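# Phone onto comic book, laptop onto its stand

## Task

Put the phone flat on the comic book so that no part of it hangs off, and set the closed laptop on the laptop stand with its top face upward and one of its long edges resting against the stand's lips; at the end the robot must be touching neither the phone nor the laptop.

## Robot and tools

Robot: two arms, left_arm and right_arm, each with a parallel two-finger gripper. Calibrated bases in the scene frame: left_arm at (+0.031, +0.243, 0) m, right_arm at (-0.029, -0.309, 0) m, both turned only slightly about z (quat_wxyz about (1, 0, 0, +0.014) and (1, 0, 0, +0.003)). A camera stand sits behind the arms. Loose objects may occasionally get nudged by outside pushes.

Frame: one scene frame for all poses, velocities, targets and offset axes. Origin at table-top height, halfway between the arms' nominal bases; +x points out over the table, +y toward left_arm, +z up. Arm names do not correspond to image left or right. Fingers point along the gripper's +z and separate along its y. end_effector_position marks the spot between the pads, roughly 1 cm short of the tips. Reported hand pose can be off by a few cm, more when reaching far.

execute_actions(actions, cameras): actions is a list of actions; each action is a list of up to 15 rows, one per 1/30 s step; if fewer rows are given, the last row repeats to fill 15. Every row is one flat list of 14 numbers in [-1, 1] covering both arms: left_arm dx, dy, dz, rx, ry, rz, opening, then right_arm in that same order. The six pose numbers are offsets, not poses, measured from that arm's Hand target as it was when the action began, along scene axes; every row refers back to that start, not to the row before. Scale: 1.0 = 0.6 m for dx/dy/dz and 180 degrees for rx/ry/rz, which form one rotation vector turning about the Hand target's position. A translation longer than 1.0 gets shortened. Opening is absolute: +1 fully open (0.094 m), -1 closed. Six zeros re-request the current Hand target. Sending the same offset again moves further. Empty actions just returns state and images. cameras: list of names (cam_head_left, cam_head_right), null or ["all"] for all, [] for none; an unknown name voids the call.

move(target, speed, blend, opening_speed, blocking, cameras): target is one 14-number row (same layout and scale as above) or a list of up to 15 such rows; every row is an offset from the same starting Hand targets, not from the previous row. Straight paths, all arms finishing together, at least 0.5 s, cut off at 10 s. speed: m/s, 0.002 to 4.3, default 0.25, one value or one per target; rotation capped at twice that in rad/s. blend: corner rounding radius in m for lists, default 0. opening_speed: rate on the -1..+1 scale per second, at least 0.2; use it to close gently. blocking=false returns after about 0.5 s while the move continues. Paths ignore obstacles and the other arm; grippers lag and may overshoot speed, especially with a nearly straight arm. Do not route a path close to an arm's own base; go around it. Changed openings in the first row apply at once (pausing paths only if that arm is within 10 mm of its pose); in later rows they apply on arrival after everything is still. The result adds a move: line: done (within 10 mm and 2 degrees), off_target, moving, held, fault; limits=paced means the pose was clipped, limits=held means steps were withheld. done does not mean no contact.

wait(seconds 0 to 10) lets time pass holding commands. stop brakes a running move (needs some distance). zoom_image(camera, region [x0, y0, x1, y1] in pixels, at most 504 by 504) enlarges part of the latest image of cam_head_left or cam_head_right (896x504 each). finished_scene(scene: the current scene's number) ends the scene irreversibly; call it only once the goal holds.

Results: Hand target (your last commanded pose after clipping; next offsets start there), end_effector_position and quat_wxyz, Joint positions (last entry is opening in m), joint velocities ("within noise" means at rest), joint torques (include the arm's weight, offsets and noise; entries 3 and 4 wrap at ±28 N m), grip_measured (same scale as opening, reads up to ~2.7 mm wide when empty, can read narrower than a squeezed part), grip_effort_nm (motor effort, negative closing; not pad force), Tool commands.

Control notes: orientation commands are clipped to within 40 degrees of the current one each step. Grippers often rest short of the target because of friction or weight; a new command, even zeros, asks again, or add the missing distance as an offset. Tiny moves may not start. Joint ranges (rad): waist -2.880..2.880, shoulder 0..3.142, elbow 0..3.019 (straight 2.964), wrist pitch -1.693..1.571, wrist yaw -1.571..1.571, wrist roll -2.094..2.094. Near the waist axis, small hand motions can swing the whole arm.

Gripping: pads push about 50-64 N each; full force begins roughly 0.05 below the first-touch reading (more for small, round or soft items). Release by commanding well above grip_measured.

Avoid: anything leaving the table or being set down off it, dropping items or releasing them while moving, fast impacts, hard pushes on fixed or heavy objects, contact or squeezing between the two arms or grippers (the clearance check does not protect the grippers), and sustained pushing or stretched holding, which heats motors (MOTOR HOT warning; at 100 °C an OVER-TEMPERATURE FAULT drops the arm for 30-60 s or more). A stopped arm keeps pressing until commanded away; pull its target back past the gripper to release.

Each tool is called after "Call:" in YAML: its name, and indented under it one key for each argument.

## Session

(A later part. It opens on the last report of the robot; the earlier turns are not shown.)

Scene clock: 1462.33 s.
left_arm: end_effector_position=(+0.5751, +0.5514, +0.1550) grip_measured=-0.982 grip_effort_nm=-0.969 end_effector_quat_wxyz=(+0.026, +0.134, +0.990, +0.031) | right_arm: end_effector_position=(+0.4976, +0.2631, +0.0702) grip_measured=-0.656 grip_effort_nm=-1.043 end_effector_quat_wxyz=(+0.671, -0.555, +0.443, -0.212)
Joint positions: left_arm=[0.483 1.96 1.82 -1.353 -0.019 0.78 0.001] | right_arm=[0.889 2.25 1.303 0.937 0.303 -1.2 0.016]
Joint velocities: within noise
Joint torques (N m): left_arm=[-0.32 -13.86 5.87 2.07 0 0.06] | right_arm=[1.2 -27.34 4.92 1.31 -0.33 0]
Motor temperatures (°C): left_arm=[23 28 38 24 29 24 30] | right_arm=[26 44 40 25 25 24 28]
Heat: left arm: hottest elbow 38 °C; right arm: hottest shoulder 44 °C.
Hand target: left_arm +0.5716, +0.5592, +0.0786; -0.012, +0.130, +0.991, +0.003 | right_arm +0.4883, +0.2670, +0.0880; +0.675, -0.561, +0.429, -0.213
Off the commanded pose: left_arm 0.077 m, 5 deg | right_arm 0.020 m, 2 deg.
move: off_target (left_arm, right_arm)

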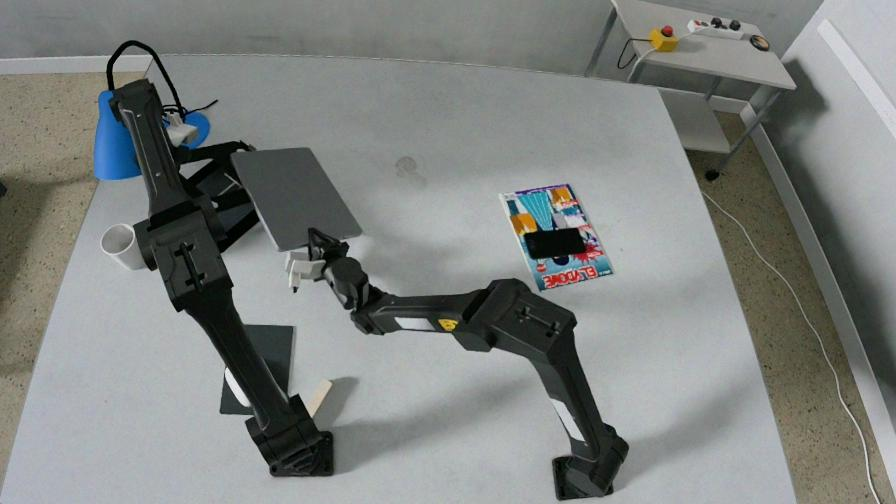

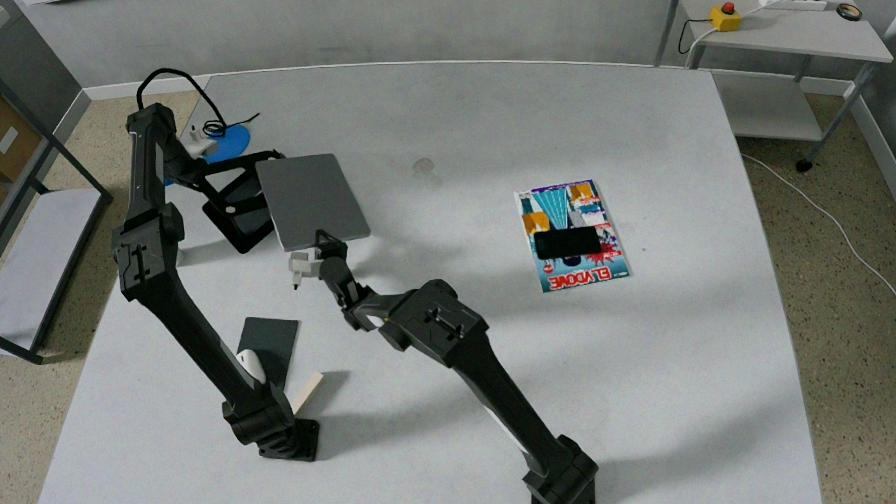

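Call:
move:
  target:
    - [0,0,0.24,0,0,0,-1,0,0,0,0,0,0,-0.9]
    - [-0.145,-0.06,0.24,0,0,0,-1,0,0,0,0,0,0,-0.9]
    - [-0.145,-0.06,0.0,0,0,0,-1,0,0,0,0,0,0,-0.9]
  speed: 0.15

Call:
zoom_image:
  camera: "cam_head_left"
  region: [80, 110, 360, 290]

Call:
zoom_image:
  camera: "cam_head_right"
  region: [100, 110, 380, 290]

Scene clock: 1472.80 s.
left_arm: end_effector_position=(+0.4872, +0.5166, +0.0833) grip_measured=-0.982 grip_effort_nm=-0.965 end_effector_quat_wxyz=(-0.013, +0.133, +0.991, +0.001) | right_arm: end_effector_position=(+0.4977, +0.2626, +0.0705) grip_measured=-0.656 grip_effort_nm=-1.038 end_effector_quat_wxyz=(+0.671, -0.555, +0.443, -0.212)
Joint positions: left_arm=[0.507 1.831 1.434 -1.193 -0.018 0.801 0.001] | right_arm=[0.889 2.249 1.302 0.937 0.303 -1.2 0.016]
Joint velocities: within noise
Joint torques (N m): left_arm=[0.15 -19.14 8.72 0.85 -0.09 0.04] | right_arm=[1.32 -27.11 4.98 1.29 -0.34 0]
Motor temperatures (°C): left_arm=[23 28 38 24 29 24 30] | right_arm=[26 47 40 25 25 24 28]
Heat: left arm: hottest elbow 38 °C; right arm: hottest shoulder 47 °C.
Hand target: left_arm +0.4846, +0.5234, +0.0784; -0.012, +0.129, +0.992, +0.003 | right_arm +0.4884, +0.2669, +0.0880; +0.675, -0.561, +0.429, -0.213
Off the commanded pose: left_arm 0.009 m, 0 deg | right_arm 0.020 m, 2 deg.
move: off_target (right_arm)

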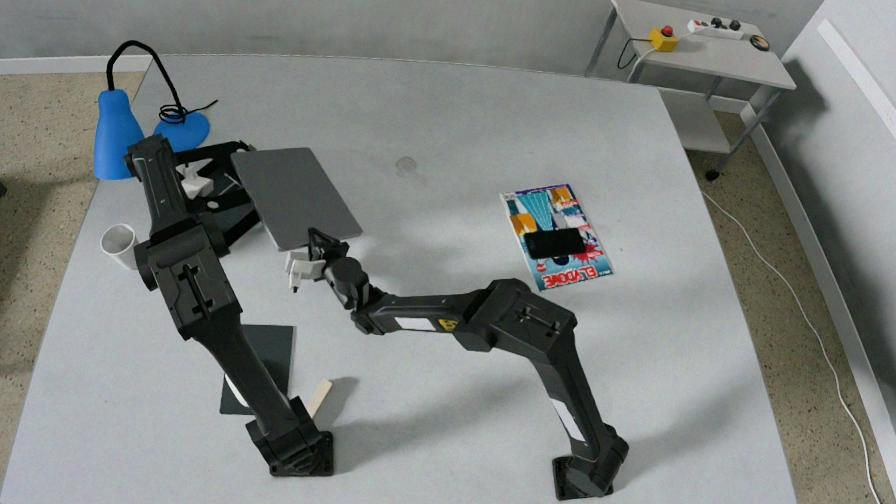

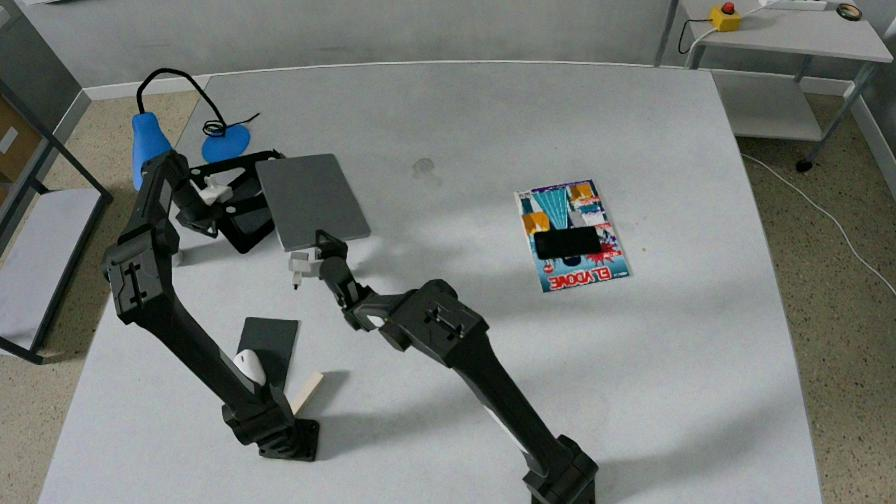

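Scaled by 1.800.

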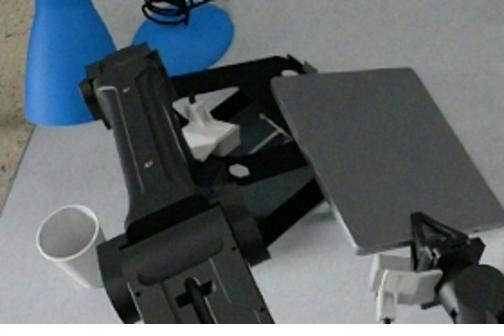

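Scaled by 1.800.

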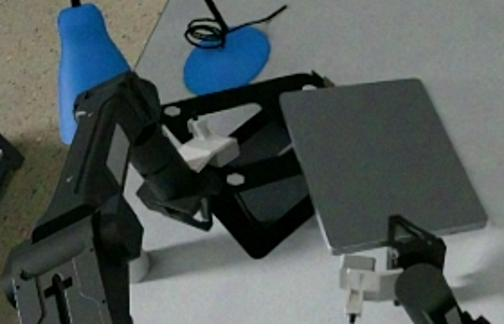

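Call:
move:
  target:
    - [0.1,-0.15,0,0,0,0,-1,0,0.0,0.02,0,0,0.1,-0.9]
  speed: 0.08

Call:
zoom_image:
  camera: "cam_head_left"
  region: [80, 110, 360, 290]

Call:
zoom_image:
  camera: "cam_head_right"
  region: [100, 110, 380, 290]

Scene clock: 1478.87 s.
left_arm: end_effector_position=(+0.5006, +0.4878, +0.0841) grip_measured=-0.982 grip_effort_nm=-0.969 end_effector_quat_wxyz=(-0.023, +0.076, +0.997, +0.011) | right_arm: end_effector_position=(+0.5225, +0.2344, +0.0773) grip_measured=-0.656 grip_effort_nm=-1.038 end_effector_quat_wxyz=(+0.690, -0.603, +0.379, -0.129)
Joint positions: left_arm=[0.439 1.83 1.434 -1.203 -0.043 0.618 0.001] | right_arm=[0.76 2.217 1.268 0.935 -0.059 -1.195 0.016]
Joint velocities: within noise
Joint torques (N m): left_arm=[-10.29 -16.79 12.48 0.55 1.09 -0.03] | right_arm=[3.96 -26.99 5.72 1.16 -1.78 -0.03]
Motor temperatures (°C): left_arm=[23 29 38 24 29 24 30] | right_arm=[26 47 39 25 26 24 28]
Heat: left arm: hottest elbow 38 °C; right arm: hottest shoulder 47 °C.
Hand target: left_arm +0.5445, +0.4333, +0.0784; -0.012, +0.129, +0.992, +0.003 | right_arm +0.4884, +0.2670, +0.1000; +0.700, -0.621, +0.336, -0.105
Off the commanded pose: left_arm 0.070 m, 6 deg | right_arm 0.052 m, 6 deg.
move: off_target (left_arm, right_arm)

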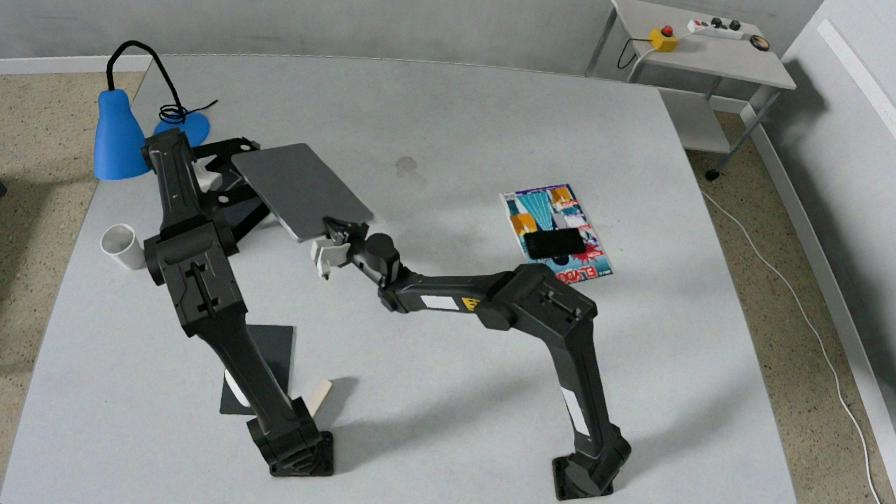

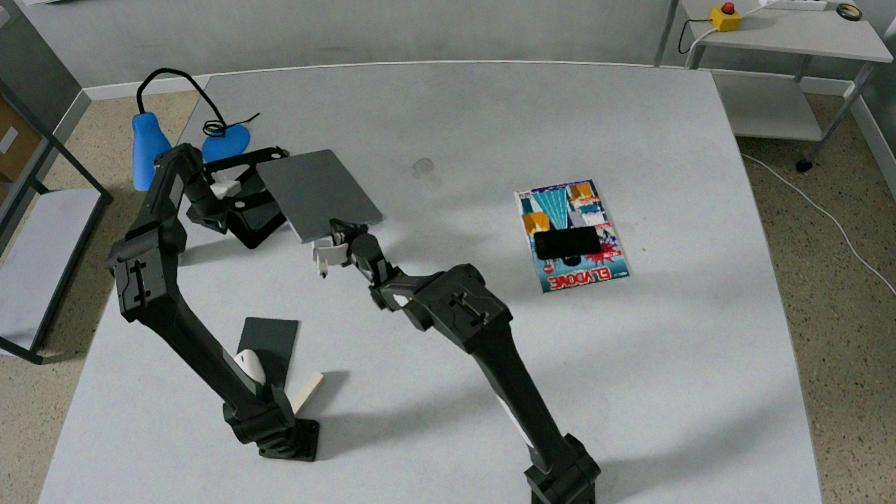

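Scaled by 1.800.

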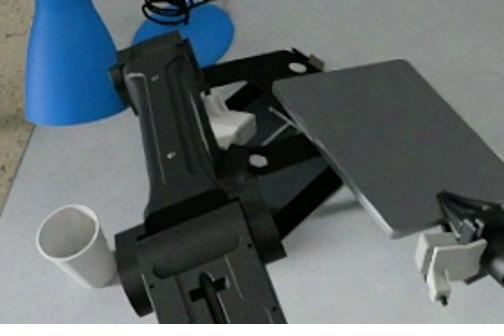

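Scaled by 1.800.

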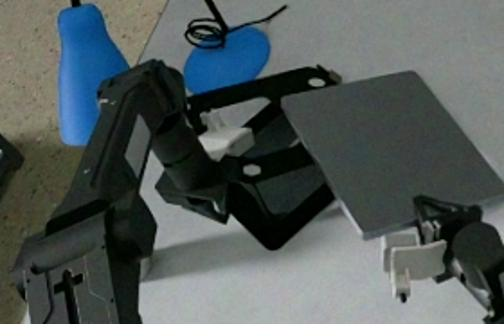

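Call:
move:
  target:
    - [0,-0.03,0,0,0,0,-1,-0.06,0.19,0.02,0,0,0.02,-0.9]
  speed: 0.08

Call:
zoom_image:
  camera: "cam_head_left"
  region: [80, 110, 360, 290]

Call:
zoom_image:
  camera: "cam_head_right"
  region: [100, 110, 380, 290]

Scene clock: 1488.10 s.
left_arm: end_effector_position=(+0.5007, +0.4870, +0.0850) grip_measured=-0.982 grip_effort_nm=-0.969 end_effector_quat_wxyz=(-0.025, +0.064, +0.997, +0.015) | right_arm: end_effector_position=(+0.5122, +0.2837, +0.0977) grip_measured=-0.656 grip_effort_nm=-1.038 end_effector_quat_wxyz=(+0.686, -0.595, +0.400, -0.122)
Joint positions: left_arm=[0.434 1.828 1.434 -1.205 -0.052 0.591 0.001] | right_arm=[0.834 2.214 1.362 0.823 0.036 -1.154 0.016]
Joint velocities: within noise
Joint torques (N m): left_arm=[-11.63 -18.78 10.02 0.9 1.33 -0.03] | right_arm=[8.64 -22.89 12.23 1.14 -2.29 -0.41]
Motor temperatures (°C): left_arm=[23 28 38 24 30 24 30] | right_arm=[26 48 39 25 28 24 28]
Heat: left arm: hottest elbow 38 °C; right arm: hottest shoulder 48 °C.
Hand target: left_arm +0.5446, +0.4151, +0.0785; -0.012, +0.130, +0.991, +0.003 | right_arm +0.4522, +0.3810, +0.1119; +0.703, -0.632, +0.317, -0.083
Off the commanded pose: left_arm 0.084 m, 8 deg | right_arm 0.115 m, 12 deg.
move: off_target (left_arm, right_arm)

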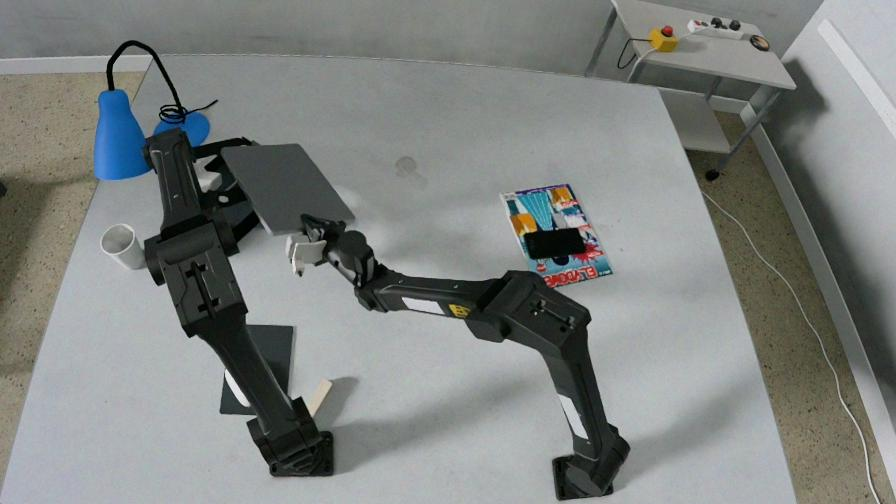

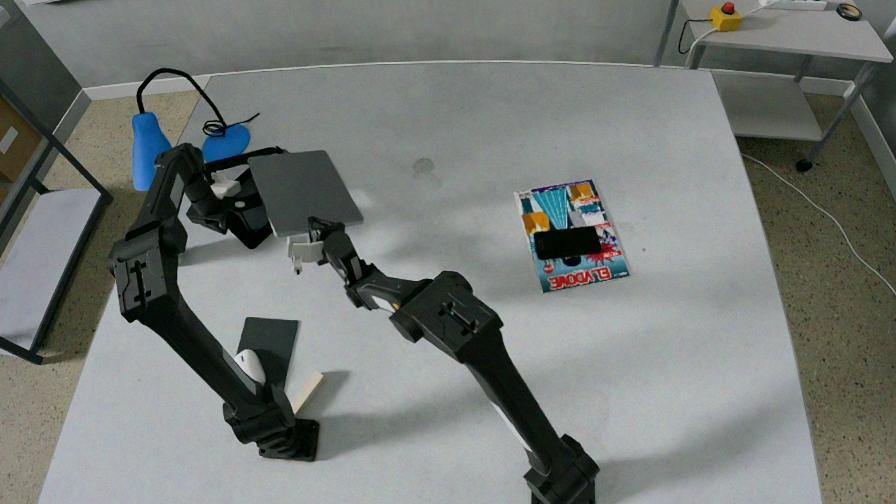

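Scaled by 1.800.

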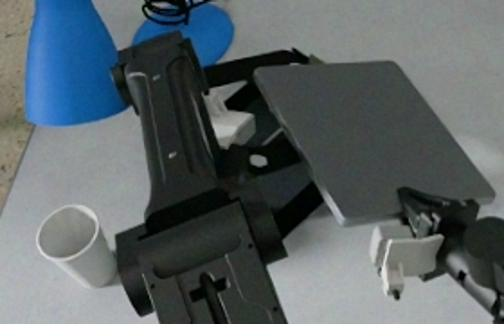

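Scaled by 1.800.

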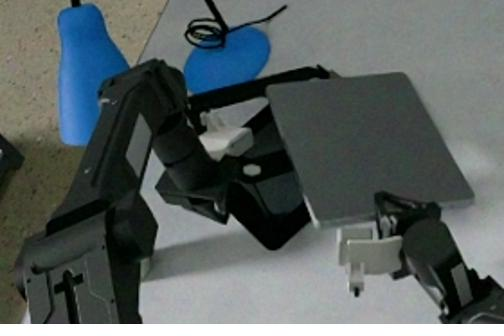

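Call:
move:
  target:
    - [0,-0.04,0,0,0,0,-1,-0.03,0.17,0,0,0,0.06,-0.9]
  speed: 0.08

Call:
zoom_image:
  camera: "cam_head_left"
  region: [80, 110, 360, 290]

Call:
zoom_image:
  camera: "cam_head_right"
  region: [100, 110, 380, 290]

Scene clock: 1493.00 s.
left_arm: end_effector_position=(+0.5005, +0.4850, +0.0855) grip_measured=-0.982 grip_effort_nm=-0.940 end_effector_quat_wxyz=(-0.021, +0.006, +0.999, +0.024) | right_arm: end_effector_position=(+0.5170, +0.3602, +0.1270) grip_measured=-0.658 grip_effort_nm=-1.038 end_effector_quat_wxyz=(+0.709, -0.606, +0.354, -0.066)
Joint positions: left_arm=[0.428 1.819 1.421 -1.19 -0.062 0.468 0.001] | right_arm=[0.866 2.295 1.596 0.714 -0.078 -1.135 0.016]
Joint velocities: within noise
Joint torques (N m): left_arm=[-14.04 -18.55 8.23 0.62 1.66 0.83] | right_arm=[10.4 -21.77 14.3 0.58 -2.92 -0.56]
Motor temperatures (°C): left_arm=[23 28 38 24 30 24 30] | right_arm=[26 47 41 25 31 24 28]
Heat: left arm: hottest elbow 38 °C; right arm: hottest shoulder 47 °C.
Hand target: left_arm +0.5446, +0.3912, +0.0785; -0.012, +0.129, +0.992, +0.003 | right_arm +0.4342, +0.4831, +0.1120; +0.707, -0.659, +0.256, -0.016
Off the commanded pose: left_arm 0.104 m, 14 deg | right_arm 0.149 m, 14 deg.
move: off_target (left_arm, right_arm)

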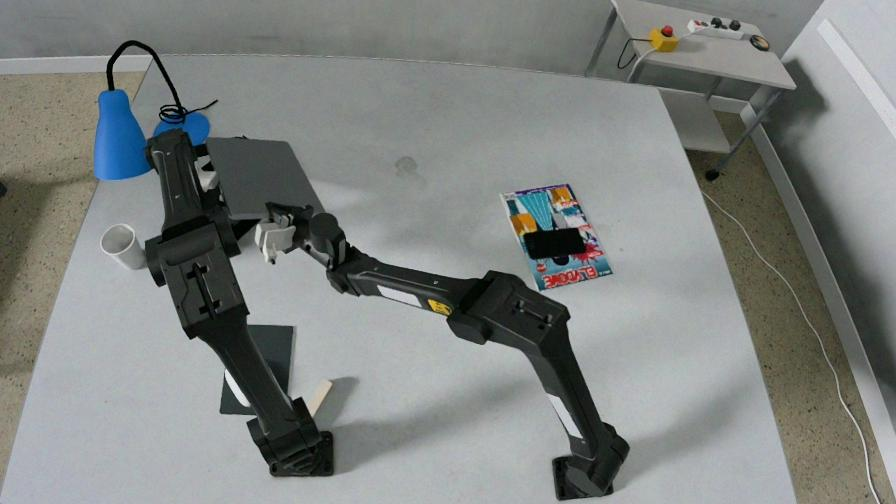

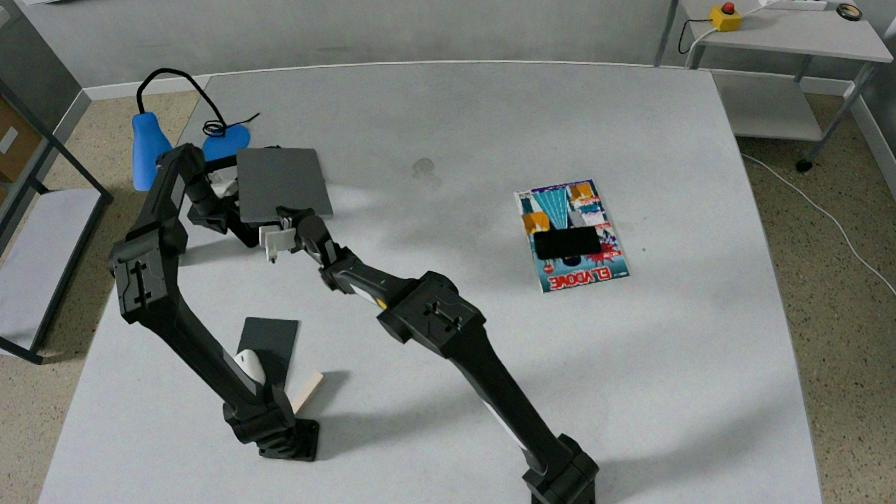

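Scaled by 1.800.

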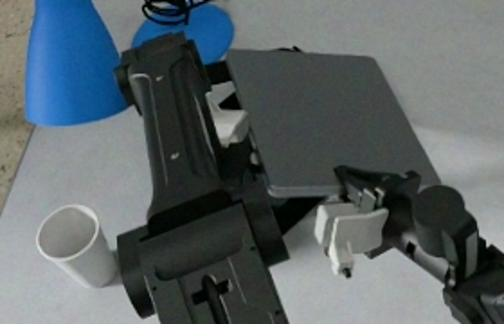

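Scaled by 1.800.

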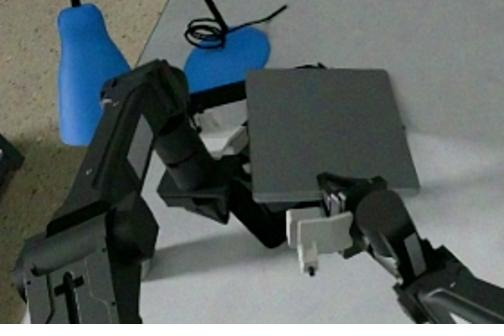

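Call:
move:
  target:
    - [0,0,0,0,0,0,-1,0.09,-0.1,0,0,0,0.12,-0.9]
  speed: 0.12

Call:
zoom_image:
  camera: "cam_head_left"
  region: [80, 110, 360, 290]

Call:
zoom_image:
  camera: "cam_head_right"
  region: [100, 110, 380, 290]

Scene clock: 1500.90 s.
left_arm: end_effector_position=(+0.5105, +0.4606, +0.0859) grip_measured=-0.982 grip_effort_nm=-0.945 end_effector_quat_wxyz=(-0.016, +0.048, +0.999, +0.021) | right_arm: end_effector_position=(+0.5607, +0.3325, +0.1272) grip_measured=-0.654 grip_effort_nm=-1.038 end_effector_quat_wxyz=(+0.711, -0.667, +0.210, +0.071)
Joint positions: left_arm=[0.381 1.81 1.41 -1.181 -0.051 0.506 0.001] | right_arm=[0.701 2.378 1.759 0.647 -0.659 -1.149 0.016]
Joint velocities: within noise
Joint torques (N m): left_arm=[-11.16 -17.2 10.5 0.4 1.34 0.38] | right_arm=[8.82 -24.12 12.82 0.51 -2.38 -0.4]
Motor temperatures (°C): left_arm=[23 29 38 24 32 24 30] | right_arm=[27 46 44 25 35 24 29]
Heat: left arm: hottest elbow 38 °C; right arm: hottest shoulder 46 °C.
Hand target: left_arm +0.5446, +0.3913, +0.0784; -0.012, +0.129, +0.992, +0.003 | right_arm +0.4884, +0.4228, +0.1119; +0.698, -0.695, +0.128, +0.117
Off the commanded pose: left_arm 0.078 m, 10 deg | right_arm 0.117 m, 11 deg.
move: off_target (left_arm, right_arm)

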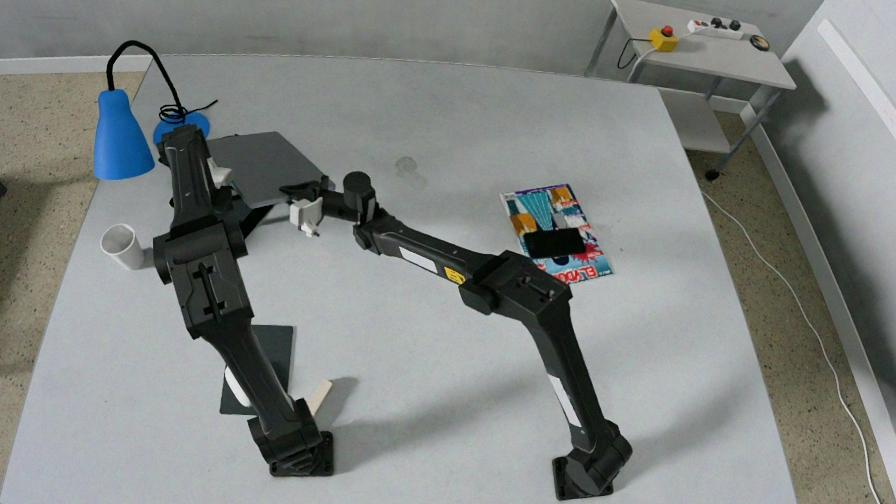

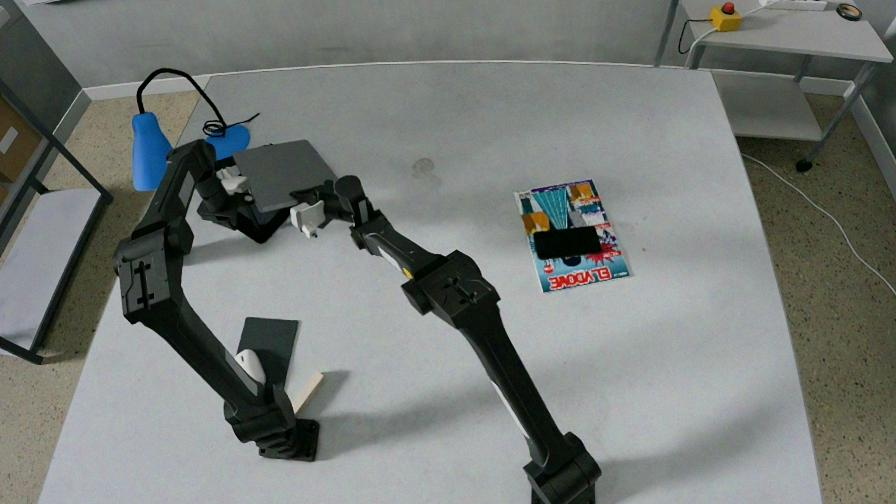

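Scaled by 1.800.

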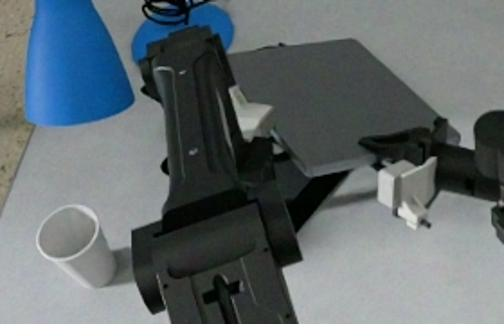

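Scaled by 1.800.

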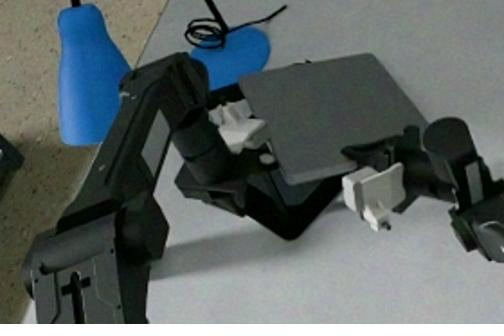

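Call:
move:
  target:
    - [0,0,0,0,0,0,-1,0.1,-0.13,-0.07,0,0,-0.03,-0.9]
  speed: 0.1

Call:
zoom_image:
  camera: "cam_head_left"
  region: [80, 110, 360, 290]

Call:
zoom_image:
  camera: "cam_head_right"
  region: [100, 110, 380, 290]

Scene clock: 1510.40 s.
left_arm: end_effector_position=(+0.5147, +0.4468, +0.0863) grip_measured=-0.982 grip_effort_nm=-0.945 end_effector_quat_wxyz=(-0.017, +0.066, +0.998, +0.016) | right_arm: end_effector_position=(+0.5748, +0.3152, +0.1228) grip_measured=-0.655 grip_effort_nm=-1.038 end_effector_quat_wxyz=(+0.720, -0.662, +0.195, +0.071)
Joint positions: left_arm=[0.357 1.809 1.41 -1.188 -0.044 0.518 0.001] | right_arm=[0.667 2.4 1.769 0.692 -0.709 -1.147 0.016]
Joint velocities: within noise
Joint torques (N m): left_arm=[-9.47 -16.85 10.5 0.59 1.06 0.22] | right_arm=[3.31 -22.42 9.39 1.21 -1.33 -0.41]
Motor temperatures (°C): left_arm=[23 29 38 24 32 24 30] | right_arm=[27 45 46 25 36 24 29]
Heat: left arm: hottest elbow 38 °C; right arm: hottest elbow 46 °C.
Hand target: left_arm +0.5445, +0.3912, +0.0784; -0.012, +0.130, +0.991, +0.003 | right_arm +0.5483, +0.3450, +0.0702; +0.703, -0.688, +0.160, +0.084
Off the commanded pose: left_arm 0.064 m, 7 deg | right_arm 0.066 m, 6 deg.
move: off_target (left_arm, right_arm)

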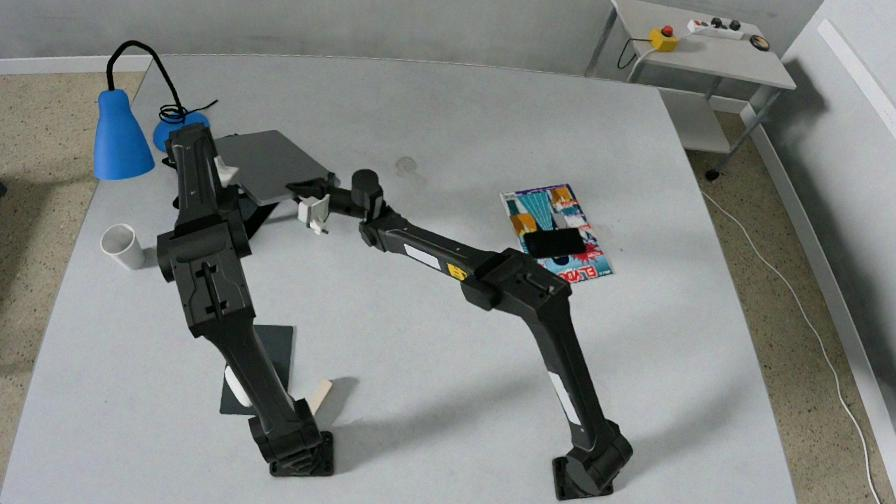

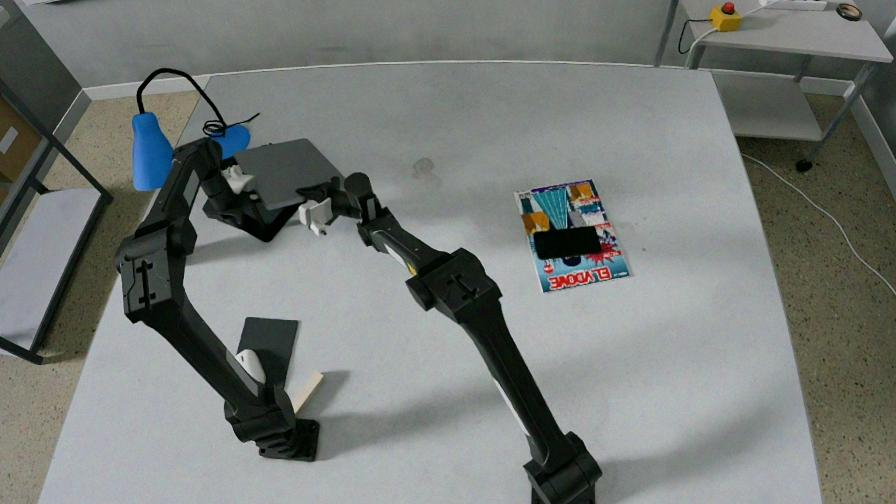

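Scaled by 1.800.

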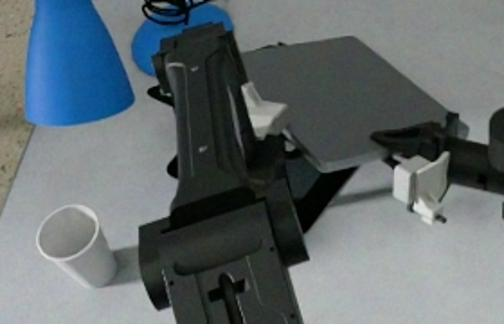

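Scaled by 1.800.

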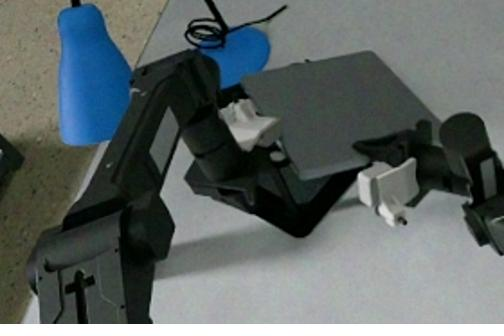

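Call:
move:
  target:
    - [0.093,0.098,0,0,0,0,-1,0.03,-0.04,0.09,0,0,0,-0.9]
    - [0.093,0.098,0,0,0,0,-1,-0.163,0.035,0.09,0,0,0,-0.9]
  speed: 0.08

Call:
zoom_image:
  camera: "cam_head_left"
  region: [80, 110, 360, 290]

Call:
zoom_image:
  camera: "cam_head_right"
  region: [100, 110, 380, 290]

Scene clock: 1526.30 s.
left_arm: end_effector_position=(+0.5447, +0.4577, +0.0848) grip_measured=-0.982 grip_effort_nm=-0.945 end_effector_quat_wxyz=(-0.049, +0.129, +0.990, -0.010) | right_arm: end_effector_position=(+0.5589, +0.2939, +0.1319) grip_measured=-0.657 grip_effort_nm=-1.038 end_effector_quat_wxyz=(+0.715, -0.653, +0.248, +0.034)
Joint positions: left_arm=[0.359 1.938 1.596 -1.325 -0.031 0.645 0.001] | right_arm=[0.683 2.291 1.596 0.723 -0.566 -1.145 0.016]
Joint velocities: within noise
Joint torques (N m): left_arm=[-4.54 -14.97 18.14 1.92 0.68 -0.45] | right_arm=[9.7 -27.75 4.92 1.74 -2.56 -0.44]
Motor temperatures (°C): left_arm=[23 29 39 24 31 24 30] | right_arm=[27 46 44 25 33 24 29]
Heat: left arm: hottest elbow 39 °C; right arm: hottest shoulder 46 °C.
Hand target: left_arm +0.6004, +0.4499, +0.0785; -0.012, +0.130, +0.991, +0.003 | right_arm +0.4506, +0.3660, +0.1240; +0.703, -0.688, +0.160, +0.084
Off the commanded pose: left_arm 0.056 m, 5 deg | right_arm 0.130 m, 12 deg.
move: off_target (left_arm, right_arm)

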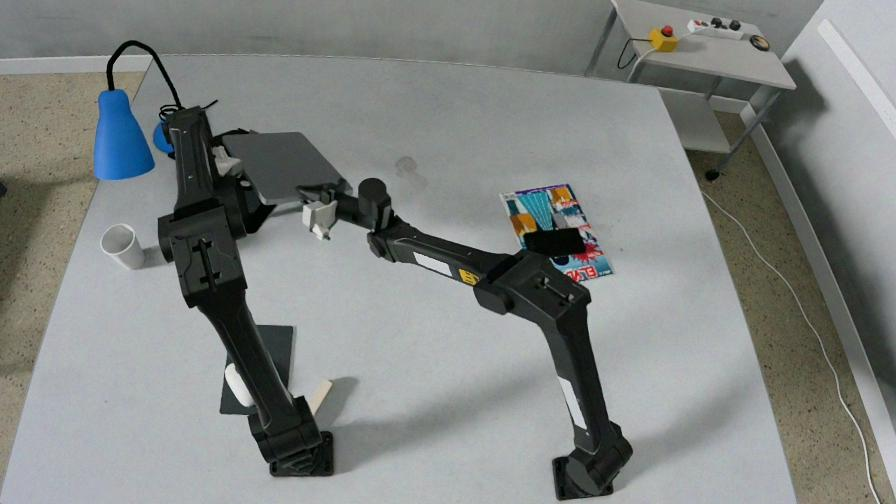

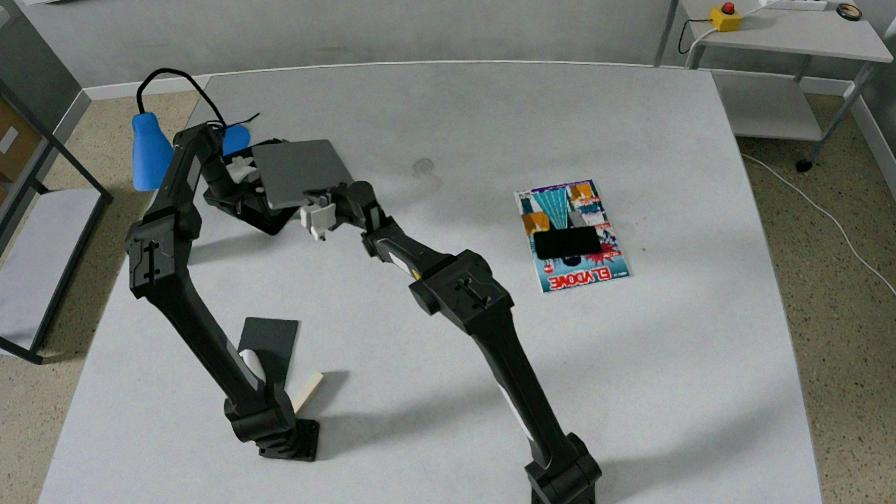

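Scaled by 1.800.

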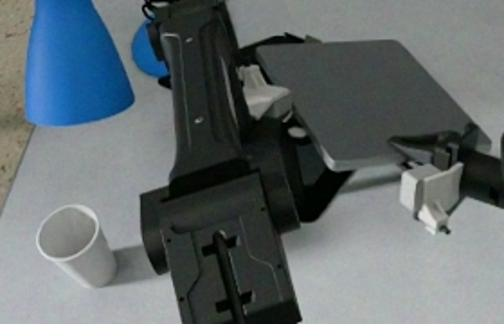

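Scaled by 1.800.

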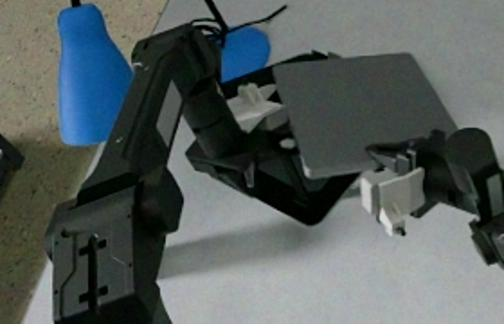

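Call:
move:
  target:
    - [0.03,0,0,0,0,0,-1,-0.12,0.1,0.08,0,0,0,-0.9]
  speed: 0.1

Call:
zoom_image:
  camera: "cam_head_left"
  region: [80, 110, 360, 290]

Call:
zoom_image:
  camera: "cam_head_right"
  region: [100, 110, 380, 290]

Scene clock: 1532.43 s.
left_arm: end_effector_position=(+0.5521, +0.4690, +0.0854) grip_measured=-0.982 grip_effort_nm=-0.950 end_effector_quat_wxyz=(-0.055, +0.120, +0.991, -0.011) | right_arm: end_effector_position=(+0.5339, +0.3146, +0.1459) grip_measured=-0.657 grip_effort_nm=-1.038 end_effector_quat_wxyz=(+0.707, -0.646, +0.289, +0.008)
Joint positions: left_arm=[0.371 1.972 1.65 -1.355 -0.035 0.639 0.001] | right_arm=[0.75 2.231 1.546 0.683 -0.407 -1.14 0.016]
Joint velocities: within noise
Joint torques (N m): left_arm=[-6.59 -15.85 18.86 2.15 0.93 -0.41] | right_arm=[14.04 -29.8 6.45 1.39 -3.57 -0.45]
Motor temperatures (°C): left_arm=[23 29 40 24 31 24 30] | right_arm=[27 46 43 25 37 24 29]
Heat: left arm: hottest elbow 40 °C; right arm: hottest shoulder 46 °C.
Hand target: left_arm +0.6183, +0.4501, +0.0784; -0.012, +0.129, +0.992, +0.003 | right_arm +0.3785, +0.4260, +0.1718; +0.703, -0.688, +0.160, +0.084
Off the commanded pose: left_arm 0.069 m, 5 deg | right_arm 0.193 m, 18 deg.
move: off_target (left_arm, right_arm)

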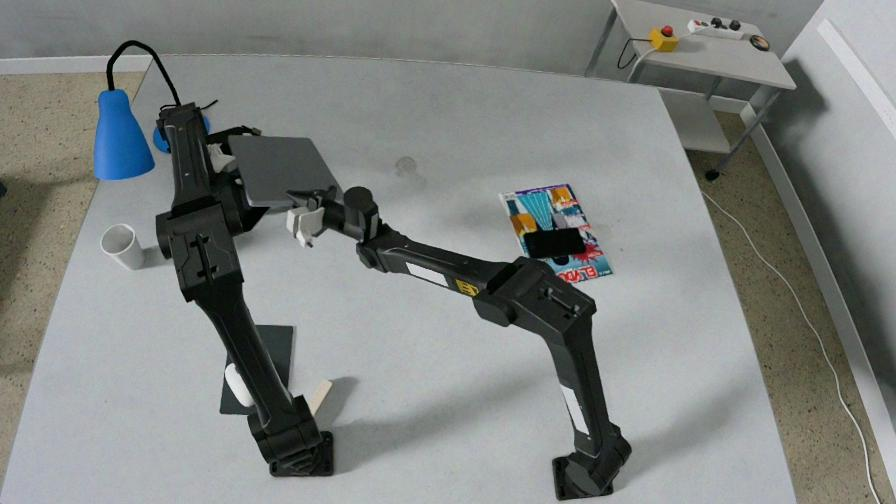

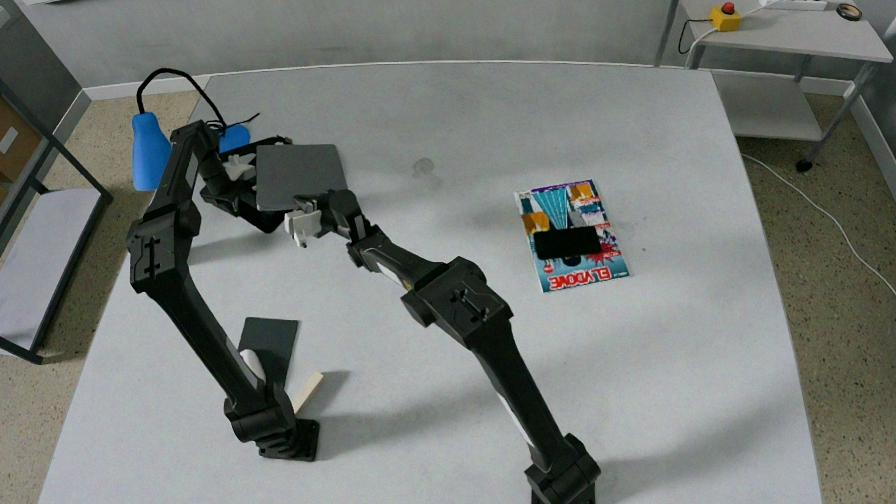

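Scaled by 1.800.

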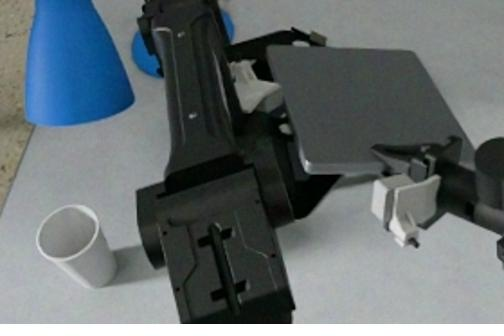

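Scaled by 1.800.

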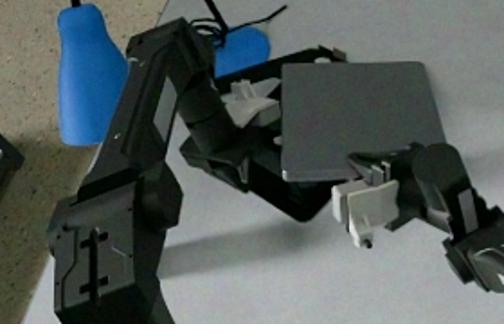

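Call:
move:
  target:
    - [0,0,0,0,0,0,-1,0.2,-0.14,-0.12,0,0,0,-0.9]
  speed: 0.1

Call:
zoom_image:
  camera: "cam_head_right"
  region: [100, 110, 380, 290]

Scene clock: 1539.77 s.
left_arm: end_effector_position=(+0.5523, +0.4687, +0.0854) grip_measured=-0.982 grip_effort_nm=-0.945 end_effector_quat_wxyz=(-0.054, +0.120, +0.991, -0.012) | right_arm: end_effector_position=(+0.5473, +0.2894, +0.1366) grip_measured=-0.657 grip_effort_nm=-1.038 end_effector_quat_wxyz=(+0.717, -0.656, +0.227, +0.055)
Joint positions: left_arm=[0.371 1.972 1.651 -1.355 -0.033 0.638 0.001] | right_arm=[0.676 2.277 1.573 0.748 -0.633 -1.135 0.016]
Joint velocities: within noise
Joint torques (N m): left_arm=[-6.59 -15.97 18.93 2.02 0.83 -0.37] | right_arm=[5.83 -22.18 9.62 1.4 -2.46 -0.5]
Motor temperatures (°C): left_arm=[23 29 43 24 31 24 30] | right_arm=[27 47 43 25 43 24 29]
Heat: left arm: hottest elbow 43 °C; right arm: hottest shoulder 47 °C.
Hand target: left_arm +0.6184, +0.4500, +0.0784; -0.012, +0.129, +0.992, +0.003 | right_arm +0.4985, +0.3420, +0.1000; +0.703, -0.688, +0.160, +0.084
Off the commanded pose: left_arm 0.069 m, 5 deg | right_arm 0.081 m, 9 deg.
move: off_target (left_arm, right_arm)

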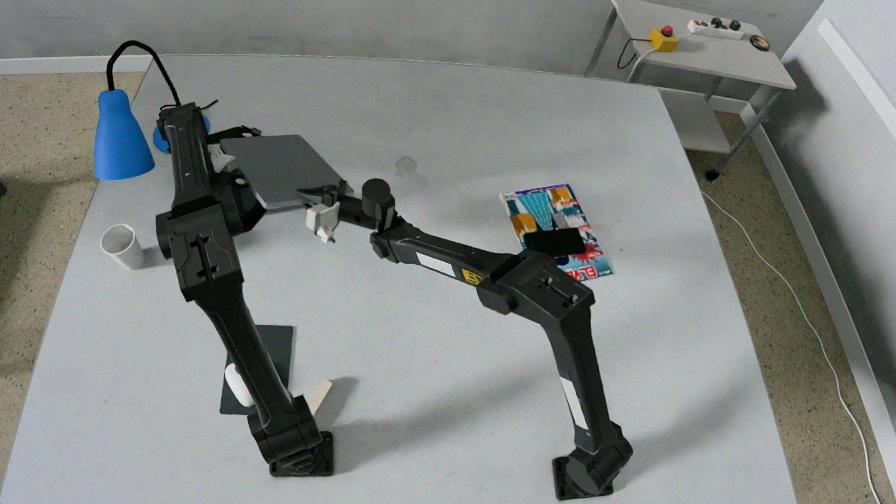

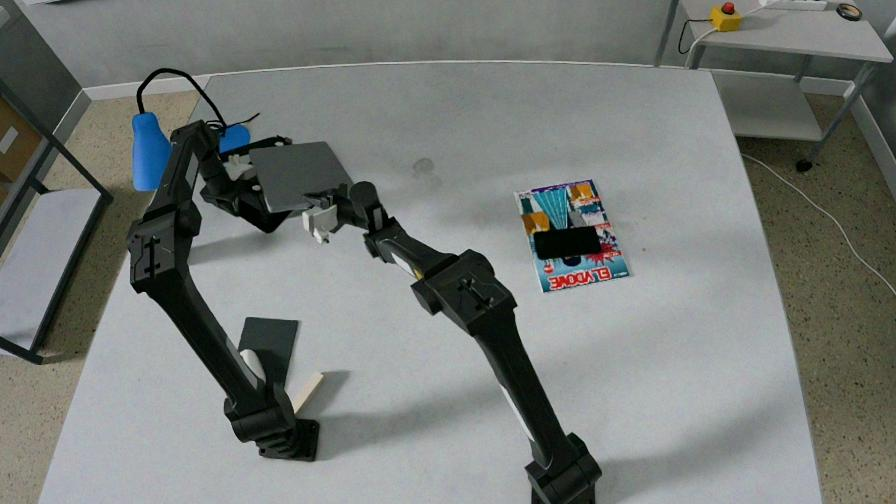

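Scaled by 1.800.

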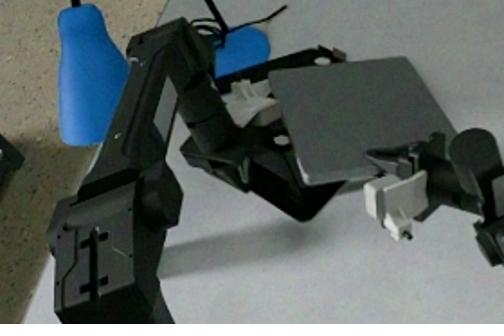

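Call:
move:
  target:
    - [0,0,0,0,0,0,-1,-0.22,0.14,0.12,0,0,0,-0.9]
    - [0,0,0,0,0,0,-1,-0.16,0.12,0.06,0,0,0.15,-0.9]
  speed: 0.12

Call:
zoom_image:
  camera: "cam_head_right"
  region: [100, 110, 380, 290]

Scene clock: 1547.13 s.
left_arm: end_effector_position=(+0.5557, +0.4727, +0.0859) grip_measured=-0.982 grip_effort_nm=-0.945 end_effector_quat_wxyz=(-0.052, +0.107, +0.993, -0.010) | right_arm: end_effector_position=(+0.5585, +0.2812, +0.1409) grip_measured=-0.656 grip_effort_nm=-1.038 end_effector_quat_wxyz=(+0.701, -0.686, +0.144, +0.131)
Joint positions: left_arm=[0.375 1.98 1.665 -1.356 -0.033 0.617 0.001] | right_arm=[0.615 2.332 1.711 0.651 -0.928 -1.155 0.016]
Joint velocities: within noise
Joint torques (N m): left_arm=[-6.77 -15.5 17.95 2.11 0.75 -0.27] | right_arm=[15.15 -25.41 10.73 0.88 -5.7 -0.17]
Motor temperatures (°C): left_arm=[23 29 44 24 31 24 30] | right_arm=[27 47 43 25 52 24 29]
Heat: left arm: hottest elbow 44 °C; right arm: hottest wrist yaw 52 °C.
Hand target: left_arm +0.6184, +0.4500, +0.0784; -0.012, +0.129, +0.991, +0.003 | right_arm +0.4026, +0.4139, +0.1360; +0.664, -0.707, -0.005, +0.245
Off the commanded pose: left_arm 0.067 m, 5 deg | right_arm 0.205 m, 22 deg.
move: off_target (left_arm, right_arm)

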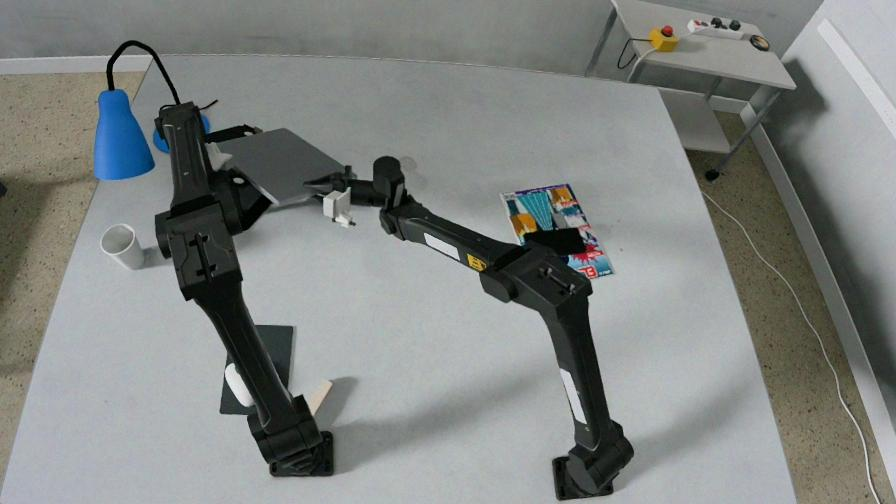

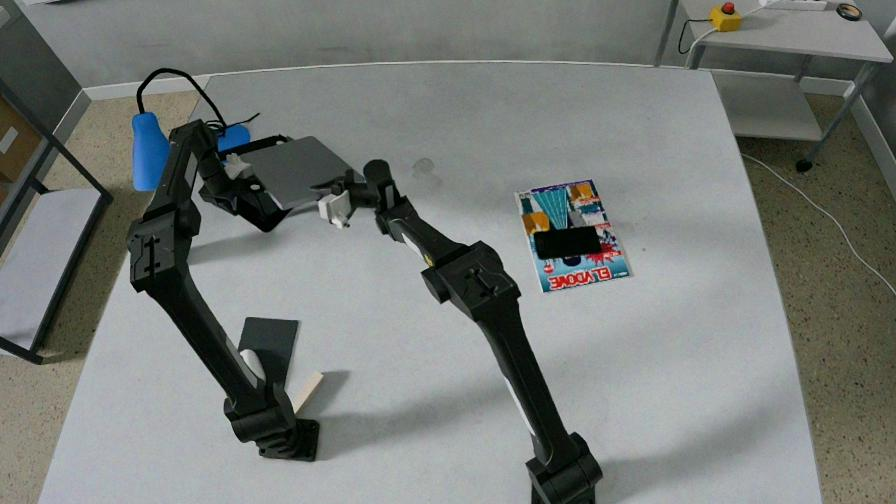

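Scaled by 1.800.

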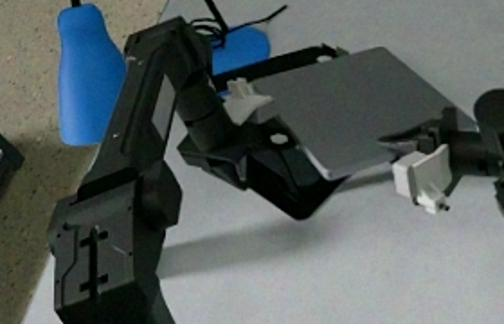

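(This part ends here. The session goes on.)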